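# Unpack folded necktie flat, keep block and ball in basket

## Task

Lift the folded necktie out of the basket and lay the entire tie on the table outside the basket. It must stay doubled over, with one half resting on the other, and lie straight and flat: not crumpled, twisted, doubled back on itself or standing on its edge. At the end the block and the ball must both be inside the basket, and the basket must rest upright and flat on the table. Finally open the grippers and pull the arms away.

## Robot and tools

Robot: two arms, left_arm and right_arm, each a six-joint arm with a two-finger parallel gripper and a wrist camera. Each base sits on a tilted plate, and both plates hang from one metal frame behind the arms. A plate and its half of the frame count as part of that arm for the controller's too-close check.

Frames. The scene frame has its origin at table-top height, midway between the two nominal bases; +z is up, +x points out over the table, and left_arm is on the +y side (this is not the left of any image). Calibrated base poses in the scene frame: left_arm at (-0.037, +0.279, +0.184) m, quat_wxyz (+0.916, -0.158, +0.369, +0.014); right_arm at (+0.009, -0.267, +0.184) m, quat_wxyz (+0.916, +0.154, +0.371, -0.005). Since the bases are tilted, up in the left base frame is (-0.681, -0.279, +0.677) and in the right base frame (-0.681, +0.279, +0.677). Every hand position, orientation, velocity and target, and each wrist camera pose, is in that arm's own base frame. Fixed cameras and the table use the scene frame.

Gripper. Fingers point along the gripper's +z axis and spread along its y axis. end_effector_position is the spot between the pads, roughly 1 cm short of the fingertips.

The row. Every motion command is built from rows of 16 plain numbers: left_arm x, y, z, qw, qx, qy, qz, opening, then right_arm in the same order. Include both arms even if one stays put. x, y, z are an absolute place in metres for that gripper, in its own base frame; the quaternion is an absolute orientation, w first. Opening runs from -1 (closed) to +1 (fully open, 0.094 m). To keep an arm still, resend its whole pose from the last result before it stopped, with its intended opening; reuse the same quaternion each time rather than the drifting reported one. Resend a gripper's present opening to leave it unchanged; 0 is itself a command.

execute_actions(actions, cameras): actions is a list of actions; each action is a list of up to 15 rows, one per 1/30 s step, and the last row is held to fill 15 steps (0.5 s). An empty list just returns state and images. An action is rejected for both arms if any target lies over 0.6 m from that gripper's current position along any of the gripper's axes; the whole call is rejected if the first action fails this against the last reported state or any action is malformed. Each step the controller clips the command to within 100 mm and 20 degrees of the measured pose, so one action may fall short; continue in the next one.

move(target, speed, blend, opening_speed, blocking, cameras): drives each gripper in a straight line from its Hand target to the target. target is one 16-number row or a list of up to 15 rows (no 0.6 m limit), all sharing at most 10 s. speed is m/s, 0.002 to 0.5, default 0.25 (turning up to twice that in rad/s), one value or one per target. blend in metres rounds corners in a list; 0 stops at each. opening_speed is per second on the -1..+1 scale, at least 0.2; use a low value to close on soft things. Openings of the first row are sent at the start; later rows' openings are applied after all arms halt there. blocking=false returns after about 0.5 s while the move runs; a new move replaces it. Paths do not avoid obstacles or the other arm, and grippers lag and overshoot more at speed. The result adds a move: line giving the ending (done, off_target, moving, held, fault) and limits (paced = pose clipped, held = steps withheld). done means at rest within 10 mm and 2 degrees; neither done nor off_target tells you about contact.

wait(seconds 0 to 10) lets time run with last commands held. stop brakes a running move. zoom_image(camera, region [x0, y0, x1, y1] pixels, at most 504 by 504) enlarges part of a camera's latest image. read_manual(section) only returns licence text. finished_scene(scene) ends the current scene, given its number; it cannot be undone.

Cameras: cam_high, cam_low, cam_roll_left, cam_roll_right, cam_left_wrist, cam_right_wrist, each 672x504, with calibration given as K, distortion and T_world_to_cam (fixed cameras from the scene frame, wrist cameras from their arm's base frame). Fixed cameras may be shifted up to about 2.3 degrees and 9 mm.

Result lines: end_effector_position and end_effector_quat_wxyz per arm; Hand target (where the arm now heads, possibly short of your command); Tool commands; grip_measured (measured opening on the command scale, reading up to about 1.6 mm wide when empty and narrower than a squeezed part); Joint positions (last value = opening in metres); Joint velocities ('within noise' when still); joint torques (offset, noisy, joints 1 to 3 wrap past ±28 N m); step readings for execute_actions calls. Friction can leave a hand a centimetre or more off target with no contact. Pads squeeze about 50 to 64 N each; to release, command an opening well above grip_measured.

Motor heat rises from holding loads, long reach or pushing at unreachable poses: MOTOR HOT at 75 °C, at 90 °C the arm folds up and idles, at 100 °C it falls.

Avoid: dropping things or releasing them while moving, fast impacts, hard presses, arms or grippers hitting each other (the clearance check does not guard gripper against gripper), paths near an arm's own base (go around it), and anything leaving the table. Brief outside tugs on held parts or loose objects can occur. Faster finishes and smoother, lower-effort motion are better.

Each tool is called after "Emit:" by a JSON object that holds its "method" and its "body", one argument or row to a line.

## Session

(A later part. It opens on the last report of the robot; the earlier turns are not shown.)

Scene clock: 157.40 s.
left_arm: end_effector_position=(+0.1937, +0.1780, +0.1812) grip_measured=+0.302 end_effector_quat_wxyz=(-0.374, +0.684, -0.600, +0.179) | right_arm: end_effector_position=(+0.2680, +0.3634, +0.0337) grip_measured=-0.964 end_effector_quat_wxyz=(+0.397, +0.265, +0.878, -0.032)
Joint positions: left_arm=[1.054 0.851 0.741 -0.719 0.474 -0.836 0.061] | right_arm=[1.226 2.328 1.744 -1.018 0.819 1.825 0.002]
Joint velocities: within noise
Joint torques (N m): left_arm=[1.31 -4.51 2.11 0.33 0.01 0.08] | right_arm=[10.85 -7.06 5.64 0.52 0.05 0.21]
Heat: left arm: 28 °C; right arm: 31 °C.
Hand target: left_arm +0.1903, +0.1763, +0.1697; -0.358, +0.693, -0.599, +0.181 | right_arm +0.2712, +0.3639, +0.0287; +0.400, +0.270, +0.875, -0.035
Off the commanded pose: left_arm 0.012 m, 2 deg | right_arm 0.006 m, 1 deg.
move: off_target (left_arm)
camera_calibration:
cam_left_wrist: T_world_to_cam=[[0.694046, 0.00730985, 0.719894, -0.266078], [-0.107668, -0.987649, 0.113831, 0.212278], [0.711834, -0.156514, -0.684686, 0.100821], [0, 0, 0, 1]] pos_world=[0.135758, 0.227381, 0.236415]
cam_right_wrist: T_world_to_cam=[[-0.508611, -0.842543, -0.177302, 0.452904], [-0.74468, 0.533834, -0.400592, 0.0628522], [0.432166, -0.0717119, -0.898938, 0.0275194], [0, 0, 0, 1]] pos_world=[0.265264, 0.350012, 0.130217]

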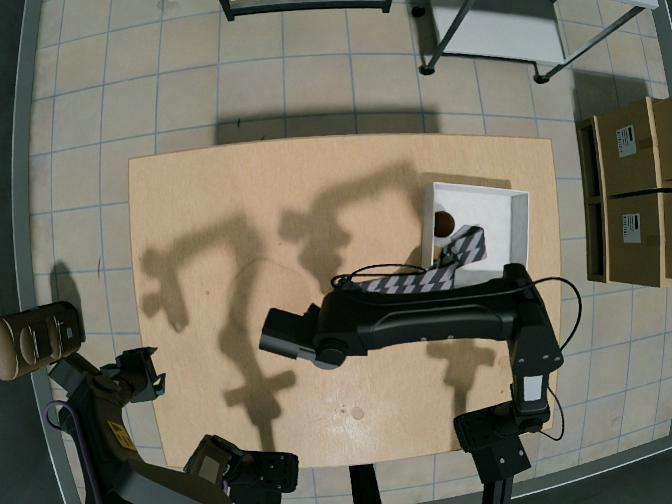

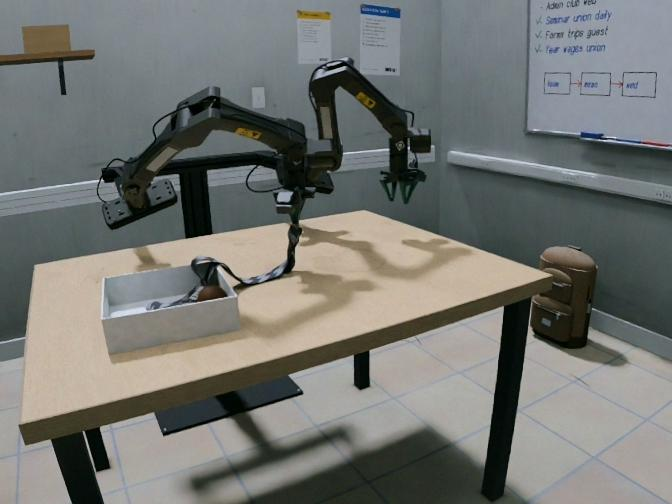

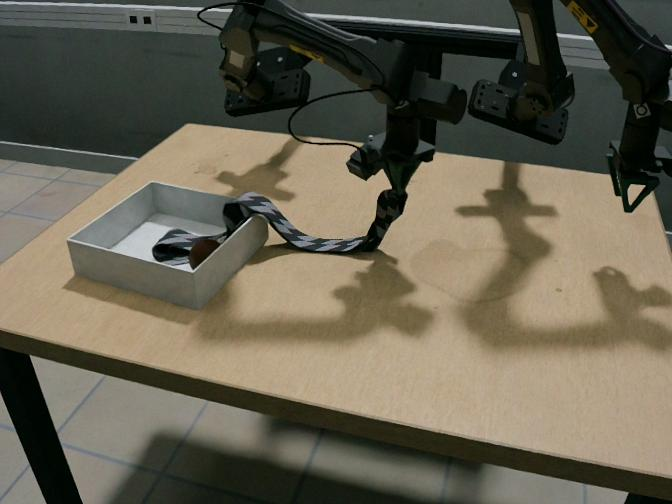

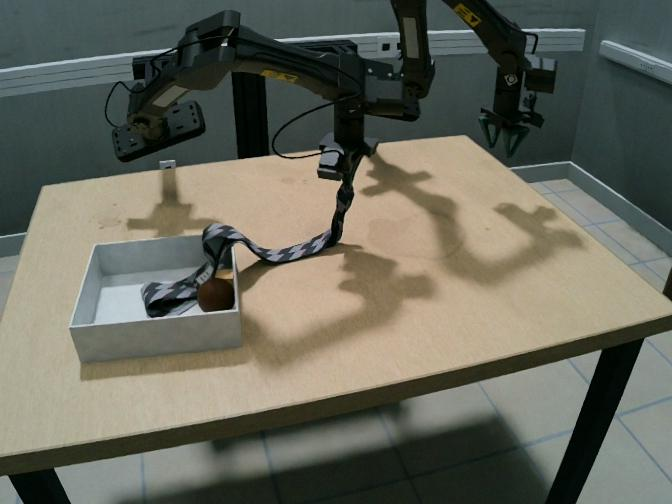

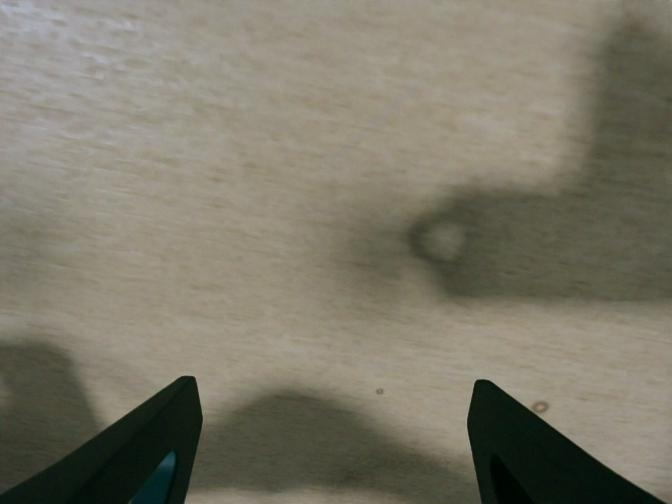

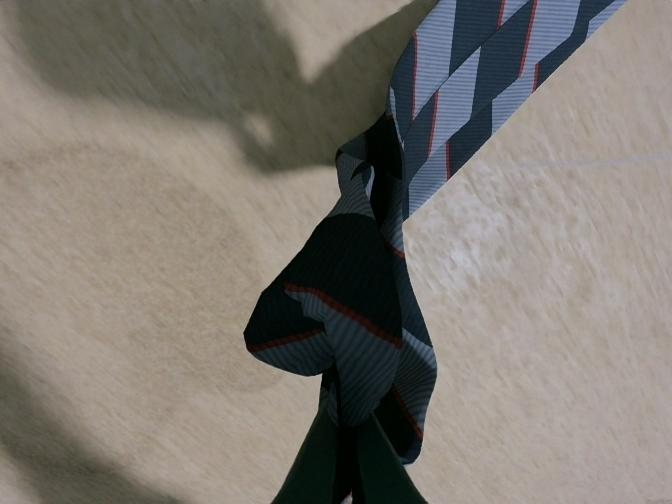

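Emit:
{"method": "zoom_image", "body": {
  "camera": "cam_right_wrist",
  "region": [220, 0, 640, 480]
}}

Emit:
{"method": "zoom_image", "body": {
  "camera": "cam_roll_left",
  "region": [200, 130, 440, 290]
}}

Emit:
{"method": "zoom_image", "body": {
  "camera": "cam_roll_right",
  "region": [180, 150, 400, 300]
}}

Emit:
{"method": "zoom_image", "body": {
  "camera": "cam_low",
  "region": [170, 190, 340, 310]
}}

Scaled by 1.050 from the camera's 672x504 image, which has a finer 960x720 frame.

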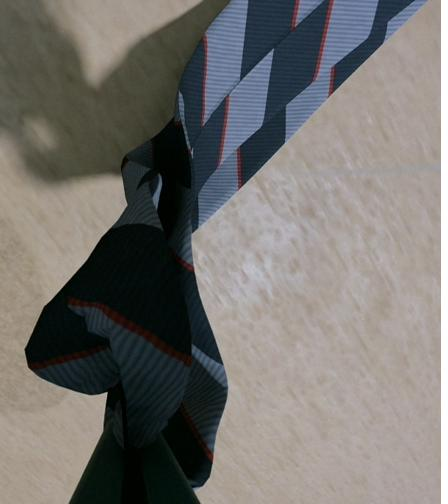

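Scaled by 2.100 from the camera's 672x504 image, which has a finer 960x720 frame.

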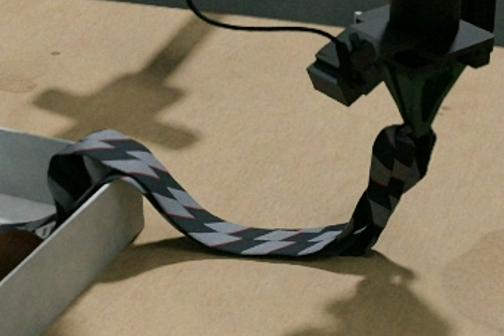

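Scaled by 2.291 from the camera's 672x504 image, which has a finer 960x720 frame.

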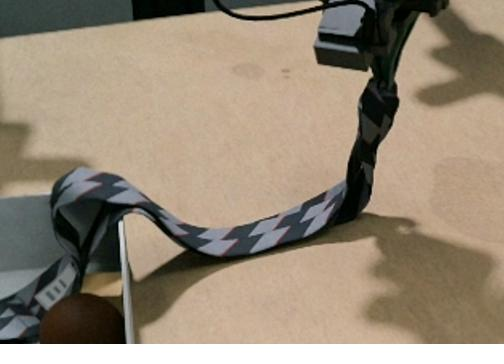

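Scaled by 2.965 from the camera's 672x504 image, which has a finer 960x720 frame.

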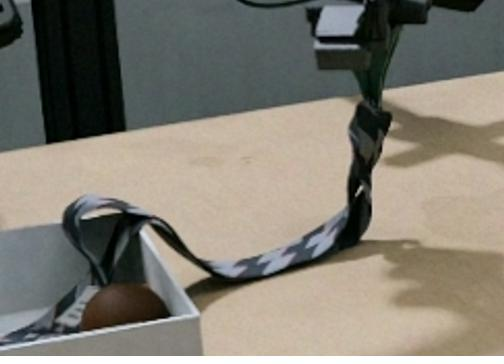

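Emit:
{"method": "move", "body": {
  "target": [0.1903,0.1765,0.1694,0.3582,-0.6927,0.5995,-0.1811,0.3,0.3255,0.4030,-0.0658,0.4013,0.3086,0.8625,-0.0178,-1],
  "speed": 0.12
}}

Scene clock: 179.03 s.
left_arm: end_effector_position=(+0.1938, +0.1780, +0.1812) grip_measured=+0.302 end_effector_quat_wxyz=(-0.374, +0.684, -0.600, +0.179) | right_arm: end_effector_position=(+0.3224, +0.4039, -0.0585) grip_measured=-0.964 end_effector_quat_wxyz=(+0.398, +0.312, +0.862, -0.012)
Joint positions: left_arm=[1.054 0.851 0.741 -0.719 0.475 -0.836 0.061] | right_arm=[1.15 2.703 2.066 -0.887 0.819 1.824 0.002]
Joint velocities: within noise
Joint torques (N m): left_arm=[1.31 -4.52 2.1 0.33 0.01 0.07] | right_arm=[12.63 -8.59 5.24 0.61 0.06 -0.06]
Heat: left arm: 27 °C; right arm: 32 °C.
Hand target: left_arm +0.1904, +0.1763, +0.1697; -0.358, +0.693, -0.599, +0.181 | right_arm +0.3254, +0.4028, -0.0657; +0.401, +0.308, +0.862, -0.018
Off the commanded pose: left_arm 0.012 m, 2 deg | right_arm 0.008 m, 1 deg.
move: off_target (left_arm)
camera_calibration:
cam_left_wrist: T_world_to_cam=[[0.693955, 0.00686683, 0.719986, -0.266044], [-0.108185, -0.987608, 0.113693, 0.21235], [0.711845, -0.156789, -0.684613, 0.100833], [0, 0, 0, 1]] pos_world=[0.135818, 0.227355, 0.236437]
cam_right_wrist: T_world_to_cam=[[-0.564226, -0.786539, -0.25101, 0.489356], [-0.690176, 0.616189, -0.379431, -0.00483684], [0.453107, -0.040844, -0.89052, -0.0947673], [0, 0, 0, 1]] pos_world=[0.315709, 0.384007, 0.0366057]

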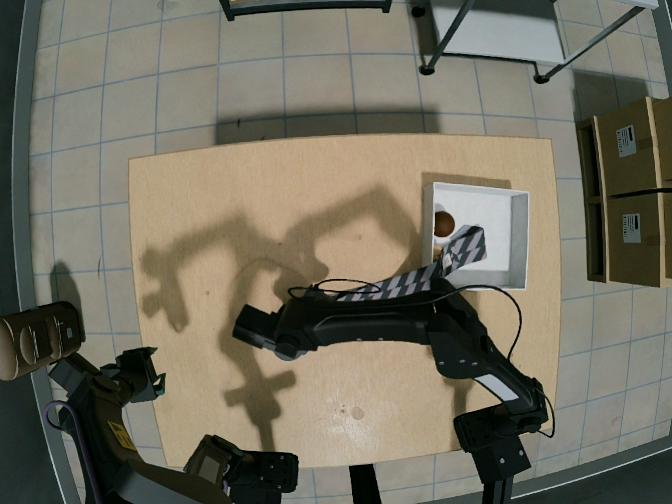

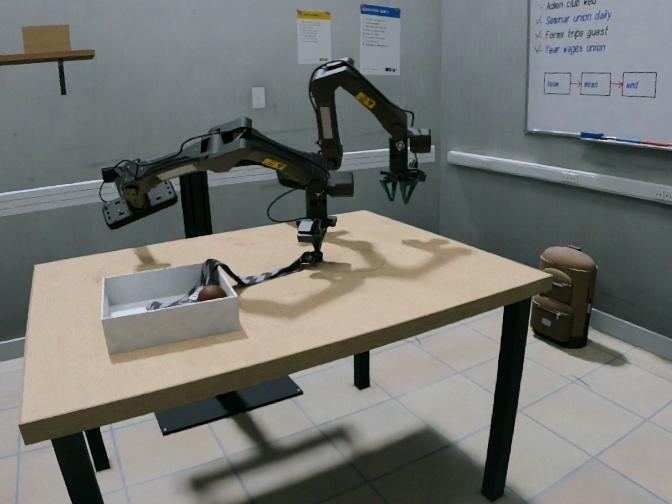

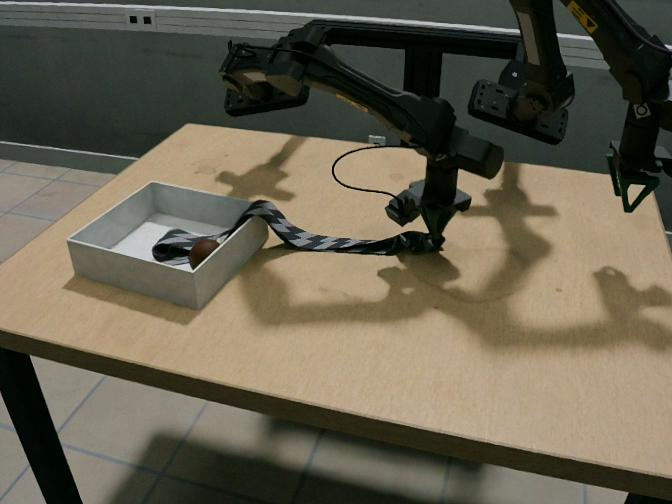

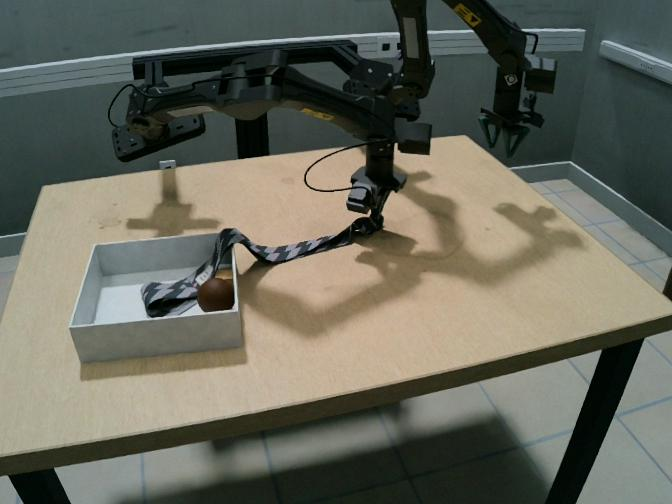

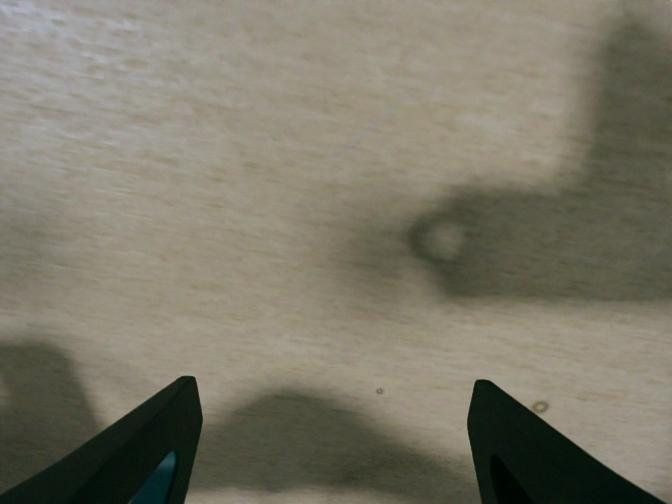

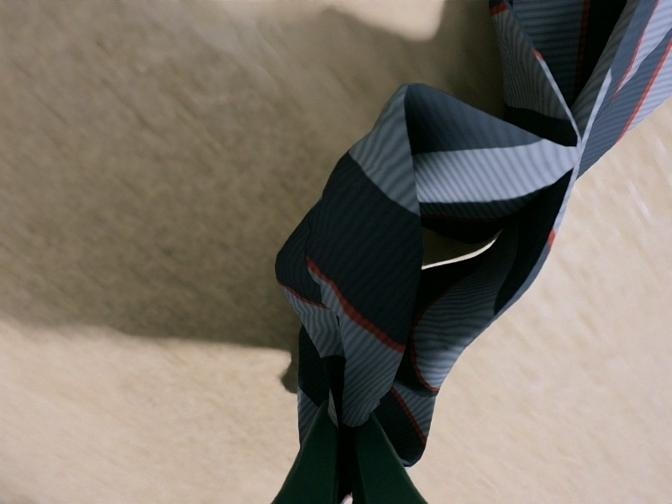

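Emit:
{"method": "move", "body": {
  "target": [
    [0.1903,0.1765,0.1694,0.3582,-0.6927,0.5995,-0.1811,0.3,0.3391,0.3974,-0.0793,0.4013,0.3086,0.8625,-0.0178,-1],
    [0.1903,0.1765,0.1694,0.3582,-0.6927,0.5995,-0.1811,0.3,0.3391,0.3974,-0.0793,0.4013,0.3086,0.8625,-0.0178,-0.2],
    [0.1903,0.1765,0.1694,0.3582,-0.6927,0.5995,-0.1811,0.3,0.2710,0.4252,-0.0116,0.4013,0.3086,0.8625,-0.0178,-0.2]
  ],
  "speed": 0.12
}}

Scene clock: 185.90 s.
left_arm: end_effector_position=(+0.1938, +0.1780, +0.1812) grip_measured=+0.302 end_effector_quat_wxyz=(-0.374, +0.684, -0.600, +0.179) | right_arm: end_effector_position=(+0.2797, +0.4172, -0.0215) grip_measured=-0.202 end_effector_quat_wxyz=(+0.399, +0.312, +0.862, -0.028)
Joint positions: left_arm=[1.054 0.851 0.741 -0.719 0.475 -0.836 0.061] | right_arm=[1.24 2.701 2.214 -1.176 0.819 1.975 0.038]
Joint velocities: within noise
Joint torques (N m): left_arm=[1.29 -4.52 2.11 0.34 0.01 0.08] | right_arm=[15.25 -11.52 5.65 0.28 0.04 0.15]
Heat: left arm: 27 °C; right arm: 33 °C.
Hand target: left_arm +0.1903, +0.1763, +0.1697; -0.358, +0.693, -0.599, +0.181 | right_arm +0.2711, +0.4251, -0.0117; +0.401, +0.308, +0.862, -0.017
Off the commanded pose: left_arm 0.012 m, 2 deg | right_arm 0.015 m, 1 deg.
move: off_target (left_arm, right_arm); target 2's new opening was sent with right_arm's hand 0.016 m and 2 deg from that target
camera_calibration:
cam_left_wrist: T_world_to_cam=[[0.693955, 0.00686683, 0.719986, -0.266044], [-0.108185, -0.987608, 0.113693, 0.21235], [0.711845, -0.156789, -0.684613, 0.100833], [0, 0, 0, 1]] pos_world=[0.135818, 0.227355, 0.236437]
cam_right_wrist: T_world_to_cam=[[-0.576053, -0.786057, -0.224224, 0.488669], [-0.685763, 0.614023, -0.390775, -0.0289645], [0.44485, -0.0713431, -0.892759, -0.0269345], [0, 0, 0, 1]] pos_world=[0.273619, 0.399986, 0.0742066]

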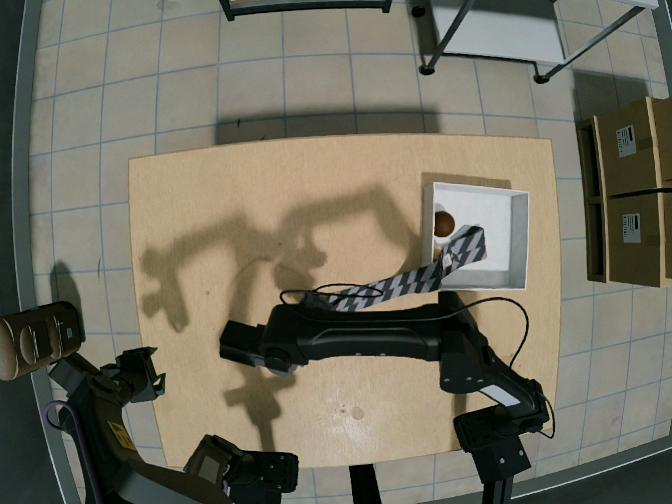

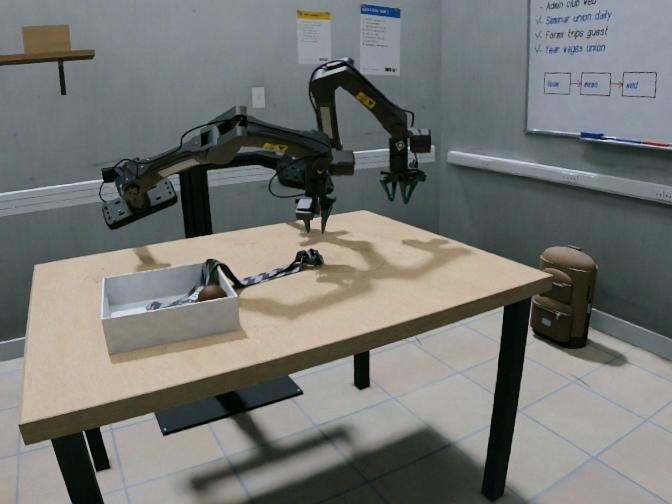

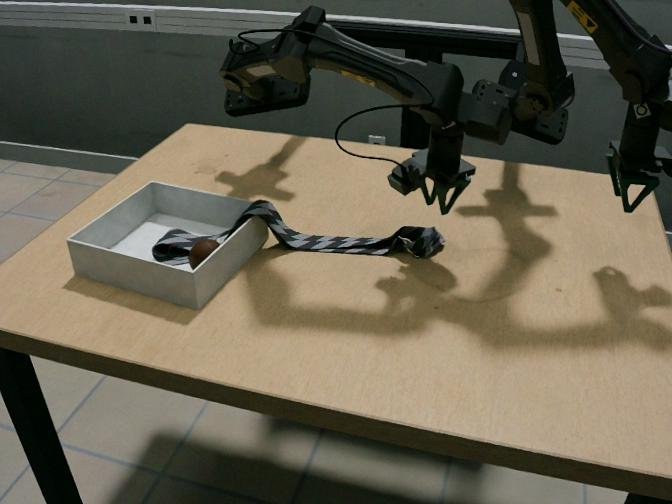

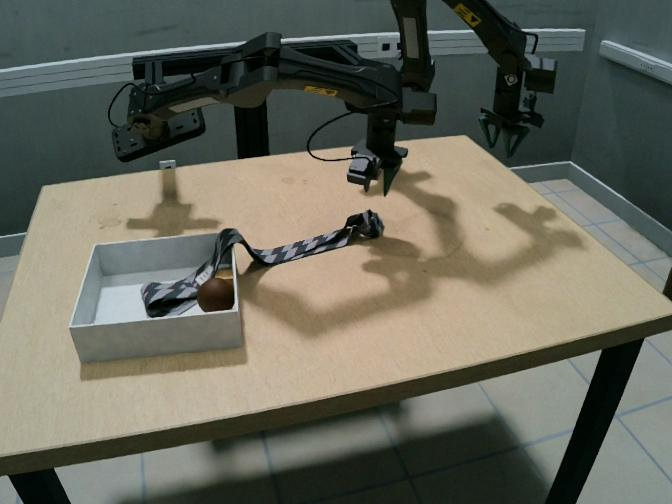

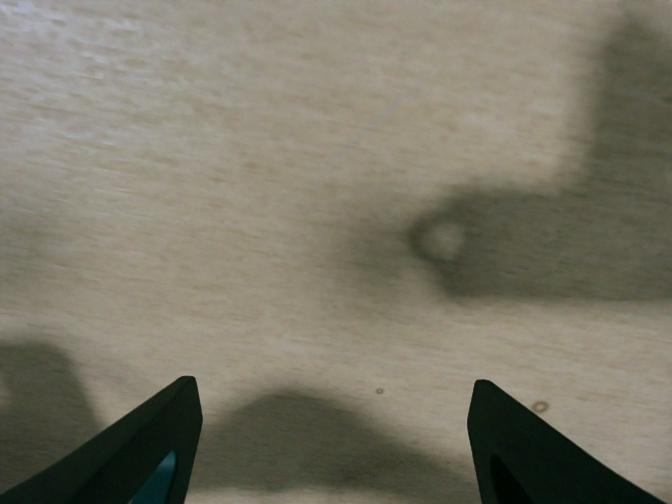

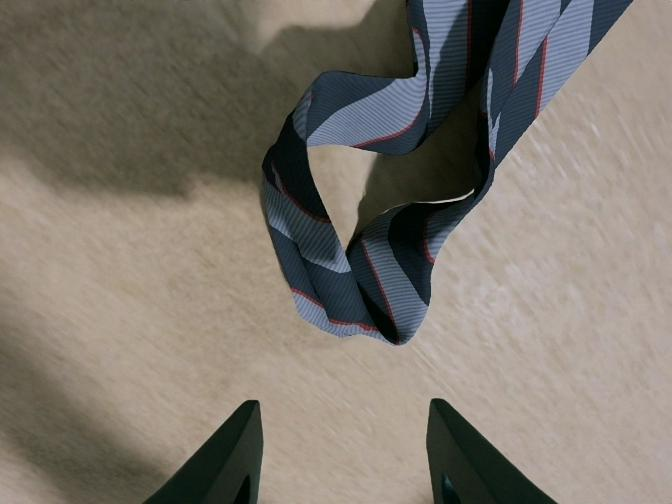

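Emit:
{"method": "move", "body": {
  "target": [
    [0.1903,0.1765,0.1694,0.3582,-0.6927,0.5995,-0.1811,0.3,0.25,0.2,0.15,0.371,-0.005,0.916,-0.154,0],
    [0.1903,0.1765,0.1694,0.3582,-0.6927,0.5995,-0.1811,0.3,0.1902,-0.1126,0.3350,0.4010,0.3971,0.8255,0.0242,0]
  ],
  "speed": 0.3,
  "blend": 0.05,
  "cameras": []
}}

Emit:
{"method": "move", "body": {
  "target": [
    [0.2276,-0.0616,0.1677,0.369,0.014,0.916,0.158,0.2,0.1902,-0.1126,0.3350,0.4010,0.3971,0.8255,0.0242,0],
    [0.2427,-0.2189,0.1033,0.2117,0.5369,0.7424,0.3411,0.2,0.1902,-0.1126,0.3350,0.4010,0.3971,0.8255,0.0242,0]
  ],
  "speed": 0.3,
  "blend": 0.05
}}

Scene clock: 197.80 s.
left_arm: end_effector_position=(+0.1938, +0.1780, +0.1812) grip_measured=+0.302 end_effector_quat_wxyz=(-0.374, +0.684, -0.600, +0.179) | right_arm: end_effector_position=(+0.1895, -0.1111, +0.3325) grip_measured=-0.001 end_effector_quat_wxyz=(+0.405, +0.399, +0.823, +0.024)
Joint positions: left_arm=[1.054 0.851 0.741 -0.719 0.475 -0.836 0.061] | right_arm=[-0.743 0.908 1.43 -1.289 -0.257 0.269 0.047]
Joint velocities: within noise
Joint torques (N m): left_arm=[1.31 -4.51 2.11 0.33 0.01 0.07] | right_arm=[-0.8 -6.17 8.31 0.52 -0.08 -0.07]
Heat: left arm: 27 °C; right arm: 34 °C.
Hand target: left_arm +0.1903, +0.1763, +0.1697; -0.358, +0.693, -0.599, +0.181 | right_arm +0.1903, -0.1127, +0.3350; +0.401, +0.397, +0.825, +0.024
Off the commanded pose: left_arm 0.012 m, 2 deg | right_arm 0.003 m, 1 deg.
move: off_target (left_arm)
No camera images: "cameras" was empty.

Scene clock: 203.57 s.
left_arm: end_effector_position=(+0.2434, -0.2063, +0.0993) grip_measured=+0.202 end_effector_quat_wxyz=(+0.198, +0.530, +0.749, +0.345) | right_arm: end_effector_position=(+0.1895, -0.1108, +0.3323) grip_measured=-0.001 end_effector_quat_wxyz=(+0.404, +0.398, +0.823, +0.024)
Joint positions: left_arm=[-1.127 1.697 1.095 -0.959 -0.819 0.109 0.056] | right_arm=[-0.743 0.908 1.43 -1.29 -0.258 0.269 0.047]
Joint velocities: within noise
Joint torques (N m): left_arm=[-7.09 -5.33 4.34 0.31 -0.09 0.09] | right_arm=[-0.76 -6.2 8.29 0.51 -0.05 -0.08]
Heat: left arm: 28 °C; right arm: 32 °C.
Hand target: left_arm +0.2425, -0.2187, +0.1034; +0.212, +0.537, +0.742, +0.341 | right_arm +0.1902, -0.1126, +0.3349; +0.401, +0.397, +0.825, +0.024
Off the commanded pose: left_arm 0.013 m, 2 deg | right_arm 0.003 m, 0 deg.
move: off_target (left_arm)
camera_calibration:
cam_left_wrist: T_world_to_cam=[[-0.648116, -0.199095, -0.735055, 0.189775], [-0.621109, 0.696695, 0.358942, 0.295459], [0.440646, 0.689186, -0.575199, 0.178923], [0, 0, 0, 1]] pos_world=[0.227667, -0.291373, 0.136358]
cam_right_wrist: T_world_to_cam=[[-0.647493, -0.658663, -0.383297, 0.181548], [-0.567387, 0.752438, -0.334529, 0.345815], [0.508749, 0.000872801, -0.860914, 0.276718], [0, 0, 0, 1]] pos_world=[0.172982, -0.140867, 0.423502]

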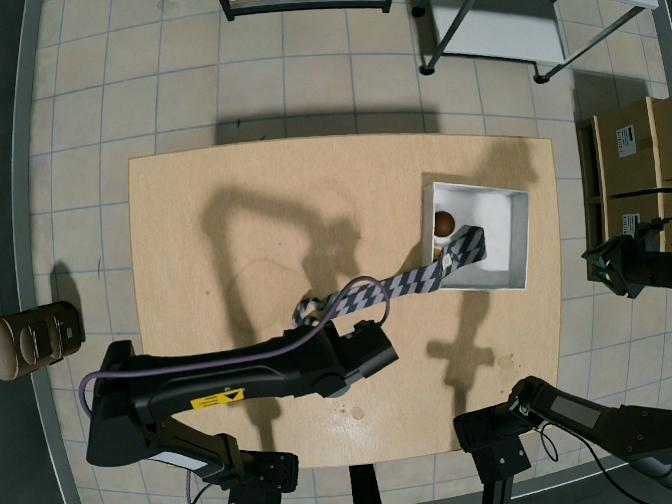

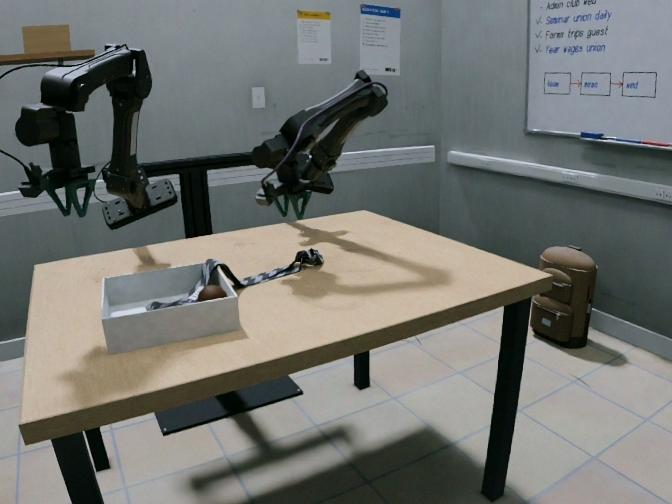

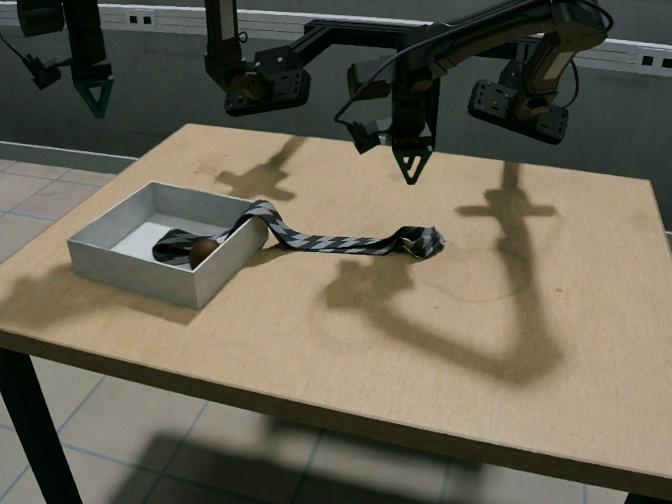

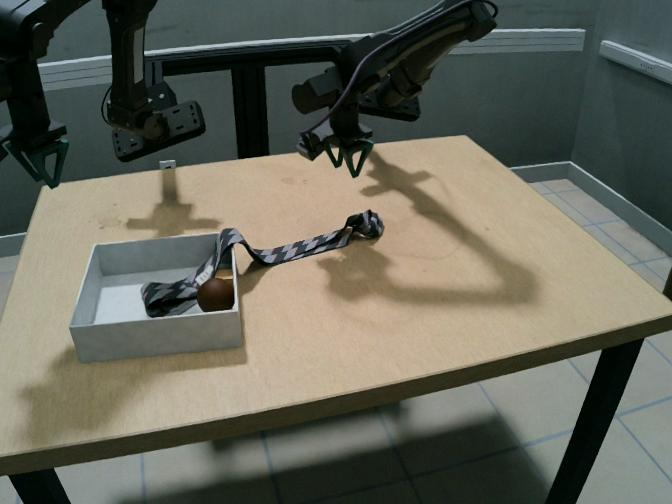

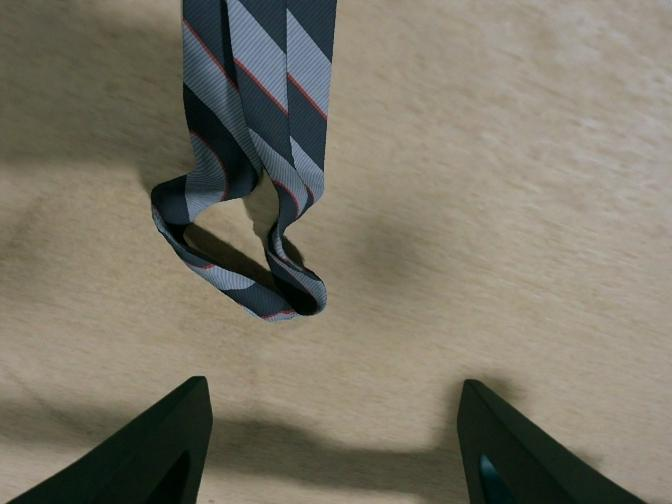

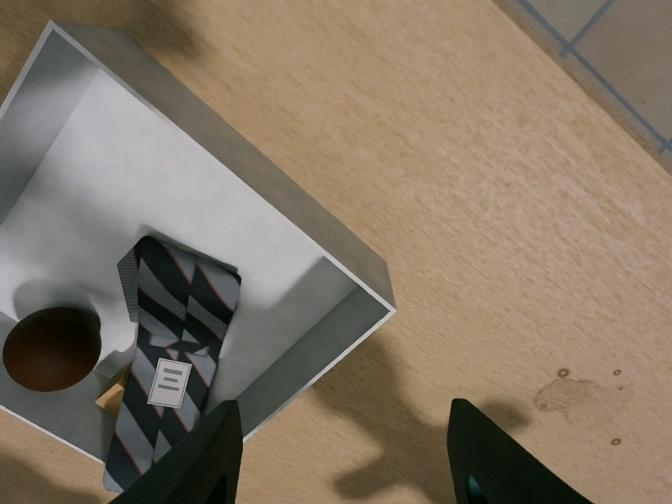

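Emit:
{"method": "zoom_image", "body": {
  "camera": "cam_left_wrist",
  "region": [120, 0, 400, 340]
}}

Scaled by 1.482 from the camera's 672x504 image, which has a finer 960x720 frame.

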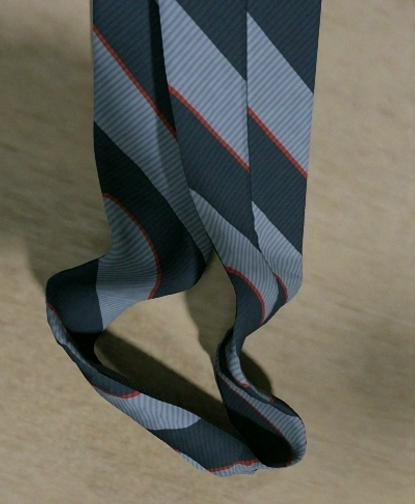

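Emit:
{"method": "move", "body": {
  "target": [0.3042,-0.1594,0.0568,0.2117,0.5369,0.7424,0.3411,0.2,0.1902,-0.1126,0.3350,0.4010,0.3971,0.8255,0.0242,0],
  "speed": 0.2,
  "cameras": ["cam_left_wrist"]
}}

Scene clock: 218.33 s.
left_arm: end_effector_position=(+0.3056, -0.1580, +0.0550) grip_measured=+0.202 end_effector_quat_wxyz=(+0.205, +0.535, +0.742, +0.348) | right_arm: end_effector_position=(+0.1895, -0.1108, +0.3323) grip_measured=-0.001 end_effector_quat_wxyz=(+0.404, +0.398, +0.823, +0.024)
Joint positions: left_arm=[-0.855 1.68 0.856 -0.432 -0.784 0.525 0.056] | right_arm=[-0.743 0.908 1.43 -1.29 -0.258 0.269 0.047]
Joint velocities: within noise
Joint torques (N m): left_arm=[-4.86 -8.62 1.11 0.37 0.11 0.09] | right_arm=[-0.83 -6.23 8.27 0.51 -0.06 -0.09]
Heat: left arm: 28 °C; right arm: 30 °C.
Hand target: left_arm +0.3042, -0.1595, +0.0568; +0.212, +0.537, +0.742, +0.341 | right_arm +0.1902, -0.1126, +0.3350; +0.401, +0.397, +0.825, +0.024
Off the commanded pose: left_arm 0.003 m, 1 deg | right_arm 0.003 m, 0 deg.
move: done
camera_calibration:
cam_left_wrist: T_world_to_cam=[[-0.642195, -0.184639, -0.743971, 0.208113], [-0.613179, 0.706164, 0.354039, 0.315637], [0.459996, 0.68355, -0.566712, 0.085441], [0, 0, 0, 1]] pos_world=[0.287889, -0.242869, 0.0915026]
Images, in order (width x height): cam_left_wrist 672x504.

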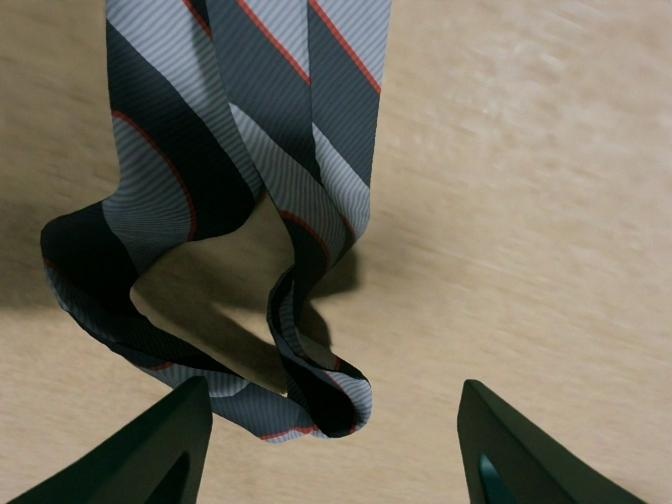

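Emit:
{"method": "move", "body": {
  "target": [0.3288,-0.1292,0.0320,0.2117,0.5369,0.7424,0.3411,0.2,0.1902,-0.1126,0.3350,0.4010,0.3971,0.8255,0.0242,0],
  "speed": 0.12,
  "cameras": ["cam_left_wrist"]
}}

Scene clock: 223.53 s.
left_arm: end_effector_position=(+0.3313, -0.1292, +0.0395) grip_measured=+0.202 end_effector_quat_wxyz=(+0.218, +0.529, +0.744, +0.346) | right_arm: end_effector_position=(+0.1895, -0.1108, +0.3323) grip_measured=-0.001 end_effector_quat_wxyz=(+0.404, +0.398, +0.823, +0.024)
Joint positions: left_arm=[-0.716 1.68 0.753 -0.178 -0.73 0.702 0.056] | right_arm=[-0.743 0.908 1.43 -1.29 -0.258 0.269 0.047]
Joint velocities: within noise
Joint torques (N m): left_arm=[-4.38 -6.01 0.66 0.4 0.11 0.08] | right_arm=[-0.79 -6.16 8.28 0.52 -0.06 -0.08]
Heat: left arm: 28 °C; right arm: 29 °C.
Hand target: left_arm +0.3287, -0.1292, +0.0322; +0.212, +0.537, +0.742, +0.341 | right_arm +0.1902, -0.1126, +0.3350; +0.401, +0.397, +0.825, +0.024
Off the commanded pose: left_arm 0.008 m, 1 deg | right_arm 0.003 m, 0 deg.
move: done
camera_calibration:
cam_left_wrist: T_world_to_cam=[[-0.627351, -0.20052, -0.752478, 0.211708], [-0.619768, 0.713623, 0.326543, 0.320804], [0.471507, 0.671218, -0.571968, 0.0399148], [0, 0, 0, 1]] pos_world=[0.312819, -0.213273, 0.0773791]
Images, in order (width x height): cam_left_wrist 672x504.

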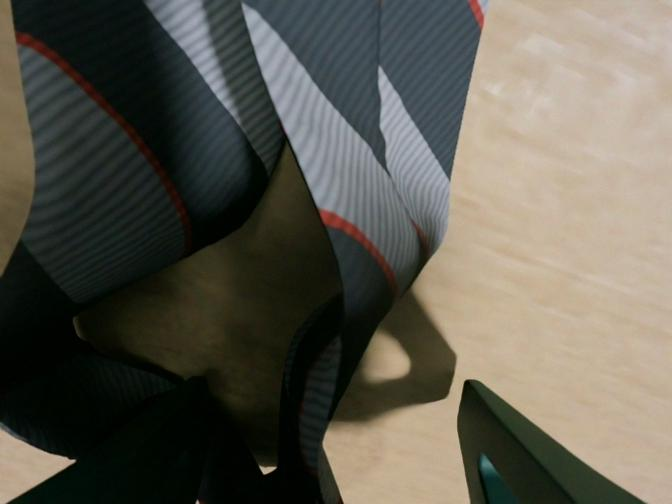

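Emit:
{"method": "move", "body": {
  "target": [
    [0.3288,-0.1292,0.0320,0.2117,0.5369,0.7424,0.3411,-1,0.1902,-0.1126,0.3350,0.4010,0.3971,0.8255,0.0242,0],
    [0.2947,-0.1152,0.0659,0.2117,0.5369,0.7424,0.3411,-1,0.1902,-0.1126,0.3350,0.4010,0.3971,0.8255,0.0242,0]
  ],
  "speed": 0.1,
  "cameras": ["cam_left_wrist"]
}}

Scene clock: 227.77 s.
left_arm: end_effector_position=(+0.3009, -0.1130, +0.0657) grip_measured=-0.975 end_effector_quat_wxyz=(+0.211, +0.531, +0.746, +0.341) | right_arm: end_effector_position=(+0.1895, -0.1108, +0.3323) grip_measured=-0.001 end_effector_quat_wxyz=(+0.404, +0.398, +0.823, +0.024)
Joint positions: left_arm=[-0.742 1.492 0.705 -0.359 -0.732 0.659 0.001] | right_arm=[-0.743 0.908 1.43 -1.29 -0.258 0.269 0.047]
Joint velocities: within noise
Joint torques (N m): left_arm=[-5.24 -7.5 1.09 0.18 -0.09 -0.03] | right_arm=[-0.81 -6.22 8.27 0.53 -0.03 -0.08]
Heat: left arm: 28 °C; right arm: 29 °C.
Hand target: left_arm +0.2950, -0.1152, +0.0658; +0.212, +0.537, +0.742, +0.341 | right_arm +0.1902, -0.1126, +0.3350; +0.401, +0.397, +0.825, +0.024
Off the commanded pose: left_arm 0.007 m, 1 deg | right_arm 0.003 m, 0 deg.
move: done
camera_calibration:
cam_left_wrist: T_world_to_cam=[[-0.63917, -0.202968, -0.741799, 0.218224], [-0.616392, 0.712016, 0.336294, 0.279985], [0.459916, 0.672188, -0.580207, 0.0625089], [0, 0, 0, 1]] pos_world=[0.283314, -0.197079, 0.10399]
Images, in order (width x height): cam_left_wrist 672x504.

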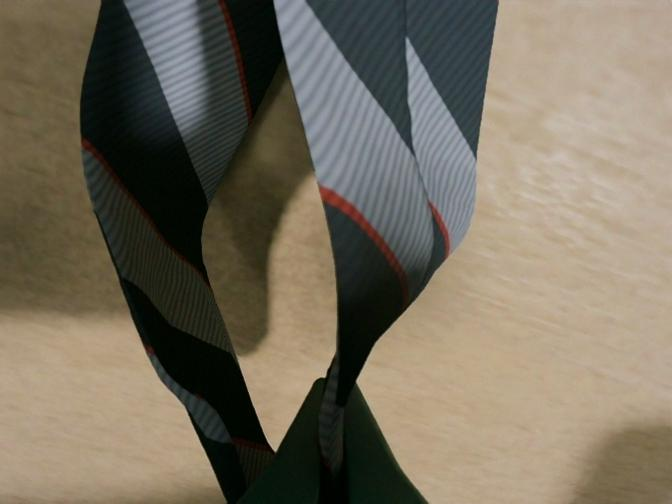

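Emit:
{"method": "move", "body": {
  "target": [
    [0.2549,-0.0143,0.1261,0.2117,0.5369,0.7424,0.3411,-1,0.1902,-0.1126,0.3350,0.4010,0.3971,0.8255,0.0242,0]
  ],
  "speed": 0.1
}}

Emit:
{"method": "zoom_image", "body": {
  "camera": "cam_high",
  "region": [200, 170, 550, 350]
}}

Scene clock: 235.03 s.
left_arm: end_effector_position=(+0.2598, -0.0148, +0.1307) grip_measured=-0.975 end_effector_quat_wxyz=(+0.216, +0.529, +0.743, +0.347) | right_arm: end_effector_position=(+0.1895, -0.1108, +0.3323) grip_measured=-0.001 end_effector_quat_wxyz=(+0.404, +0.398, +0.823, +0.024)
Joint positions: left_arm=[-0.455 0.915 0.587 -0.606 -0.596 0.984 0.001] | right_arm=[-0.743 0.908 1.43 -1.29 -0.258 0.269 0.047]
Joint velocities: within noise
Joint torques (N m): left_arm=[-0.8 -5.78 2.04 0.23 0.1 0.07] | right_arm=[-0.83 -6.2 8.24 0.51 -0.05 -0.07]
Heat: left arm: 28 °C; right arm: 29 °C.
Hand target: left_arm +0.2551, -0.0144, +0.1261; +0.212, +0.537, +0.742, +0.341 | right_arm +0.1902, -0.1127, +0.3350; +0.401, +0.397, +0.825, +0.024
Off the commanded pose: left_arm 0.007 m, 1 deg | right_arm 0.003 m, 0 deg.
move: done
camera_calibration:
cam_left_wrist: T_world_to_cam=[[-0.627494, -0.198444, -0.752908, 0.258609], [-0.620433, 0.711679, 0.329509, 0.164866], [0.470439, 0.673894, -0.569696, 0.0490397], [0, 0, 0, 1]] pos_world=[0.241494, -0.0990594, 0.168322]
cam_right_wrist: T_world_to_cam=[[-0.647493, -0.658663, -0.383297, 0.181548], [-0.567387, 0.752438, -0.334529, 0.345815], [0.508749, 0.000872801, -0.860914, 0.276718], [0, 0, 0, 1]] pos_world=[0.172982, -0.140867, 0.423502]

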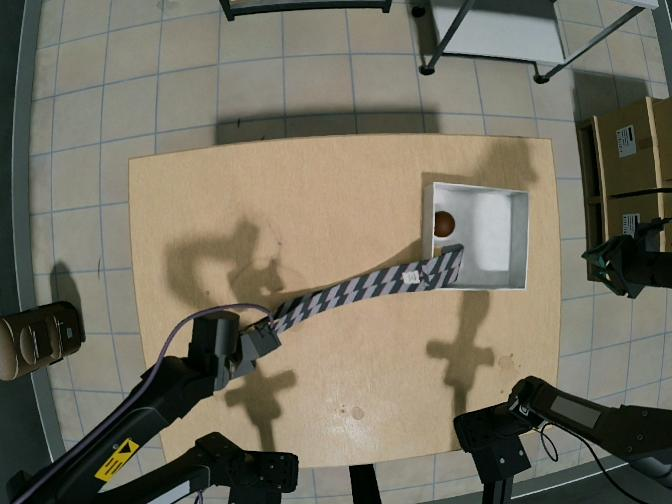

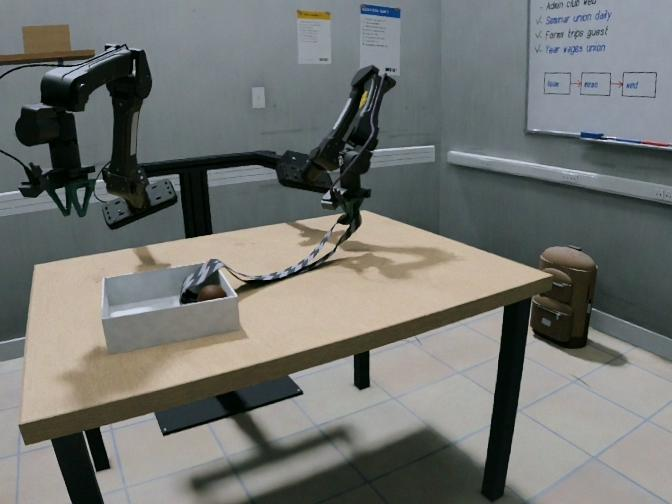

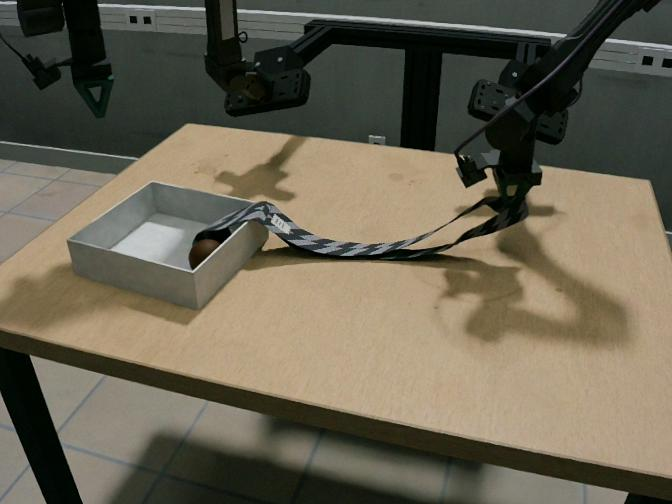

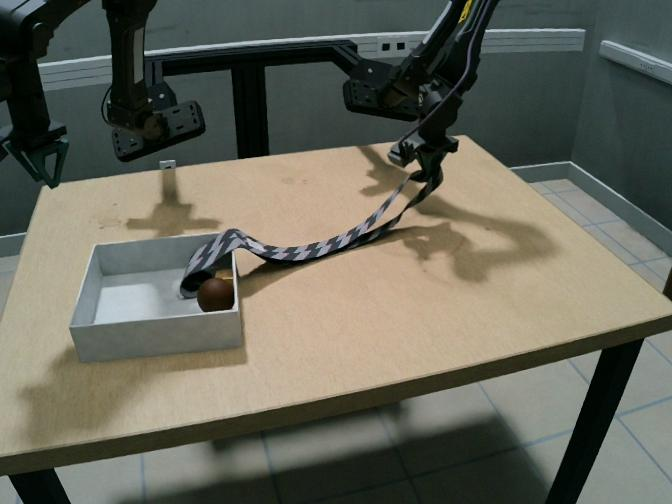

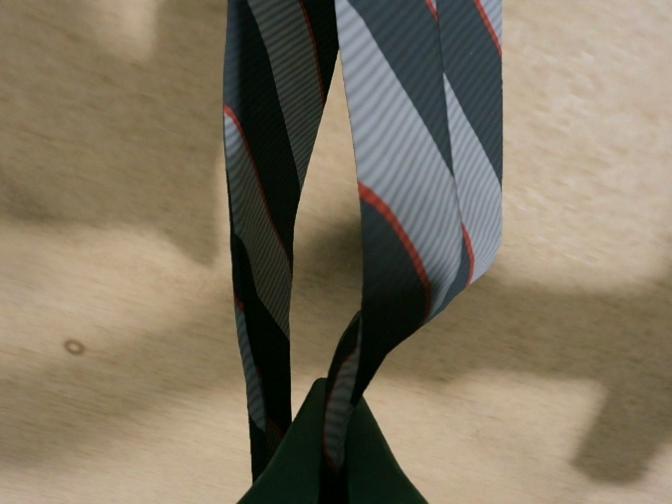

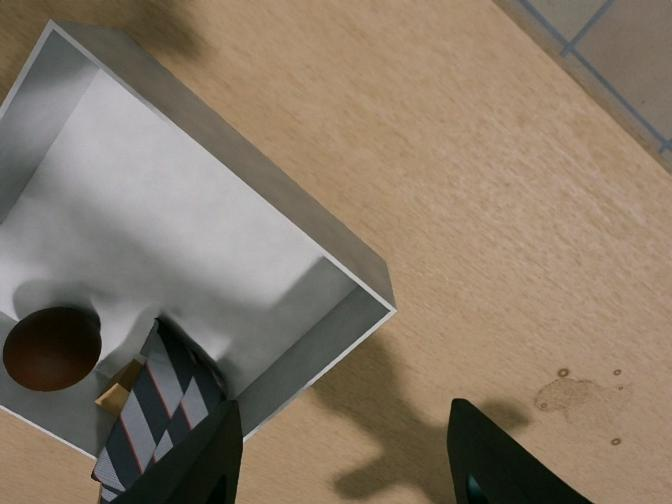

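Scaled by 1.440 from the camera's 672x504 image, which has a finer 960x720 frame.

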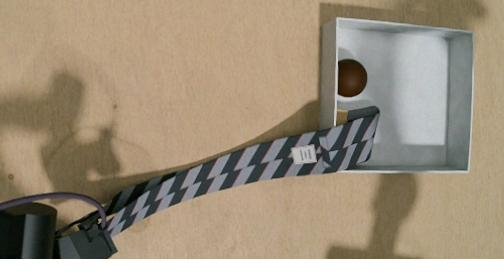

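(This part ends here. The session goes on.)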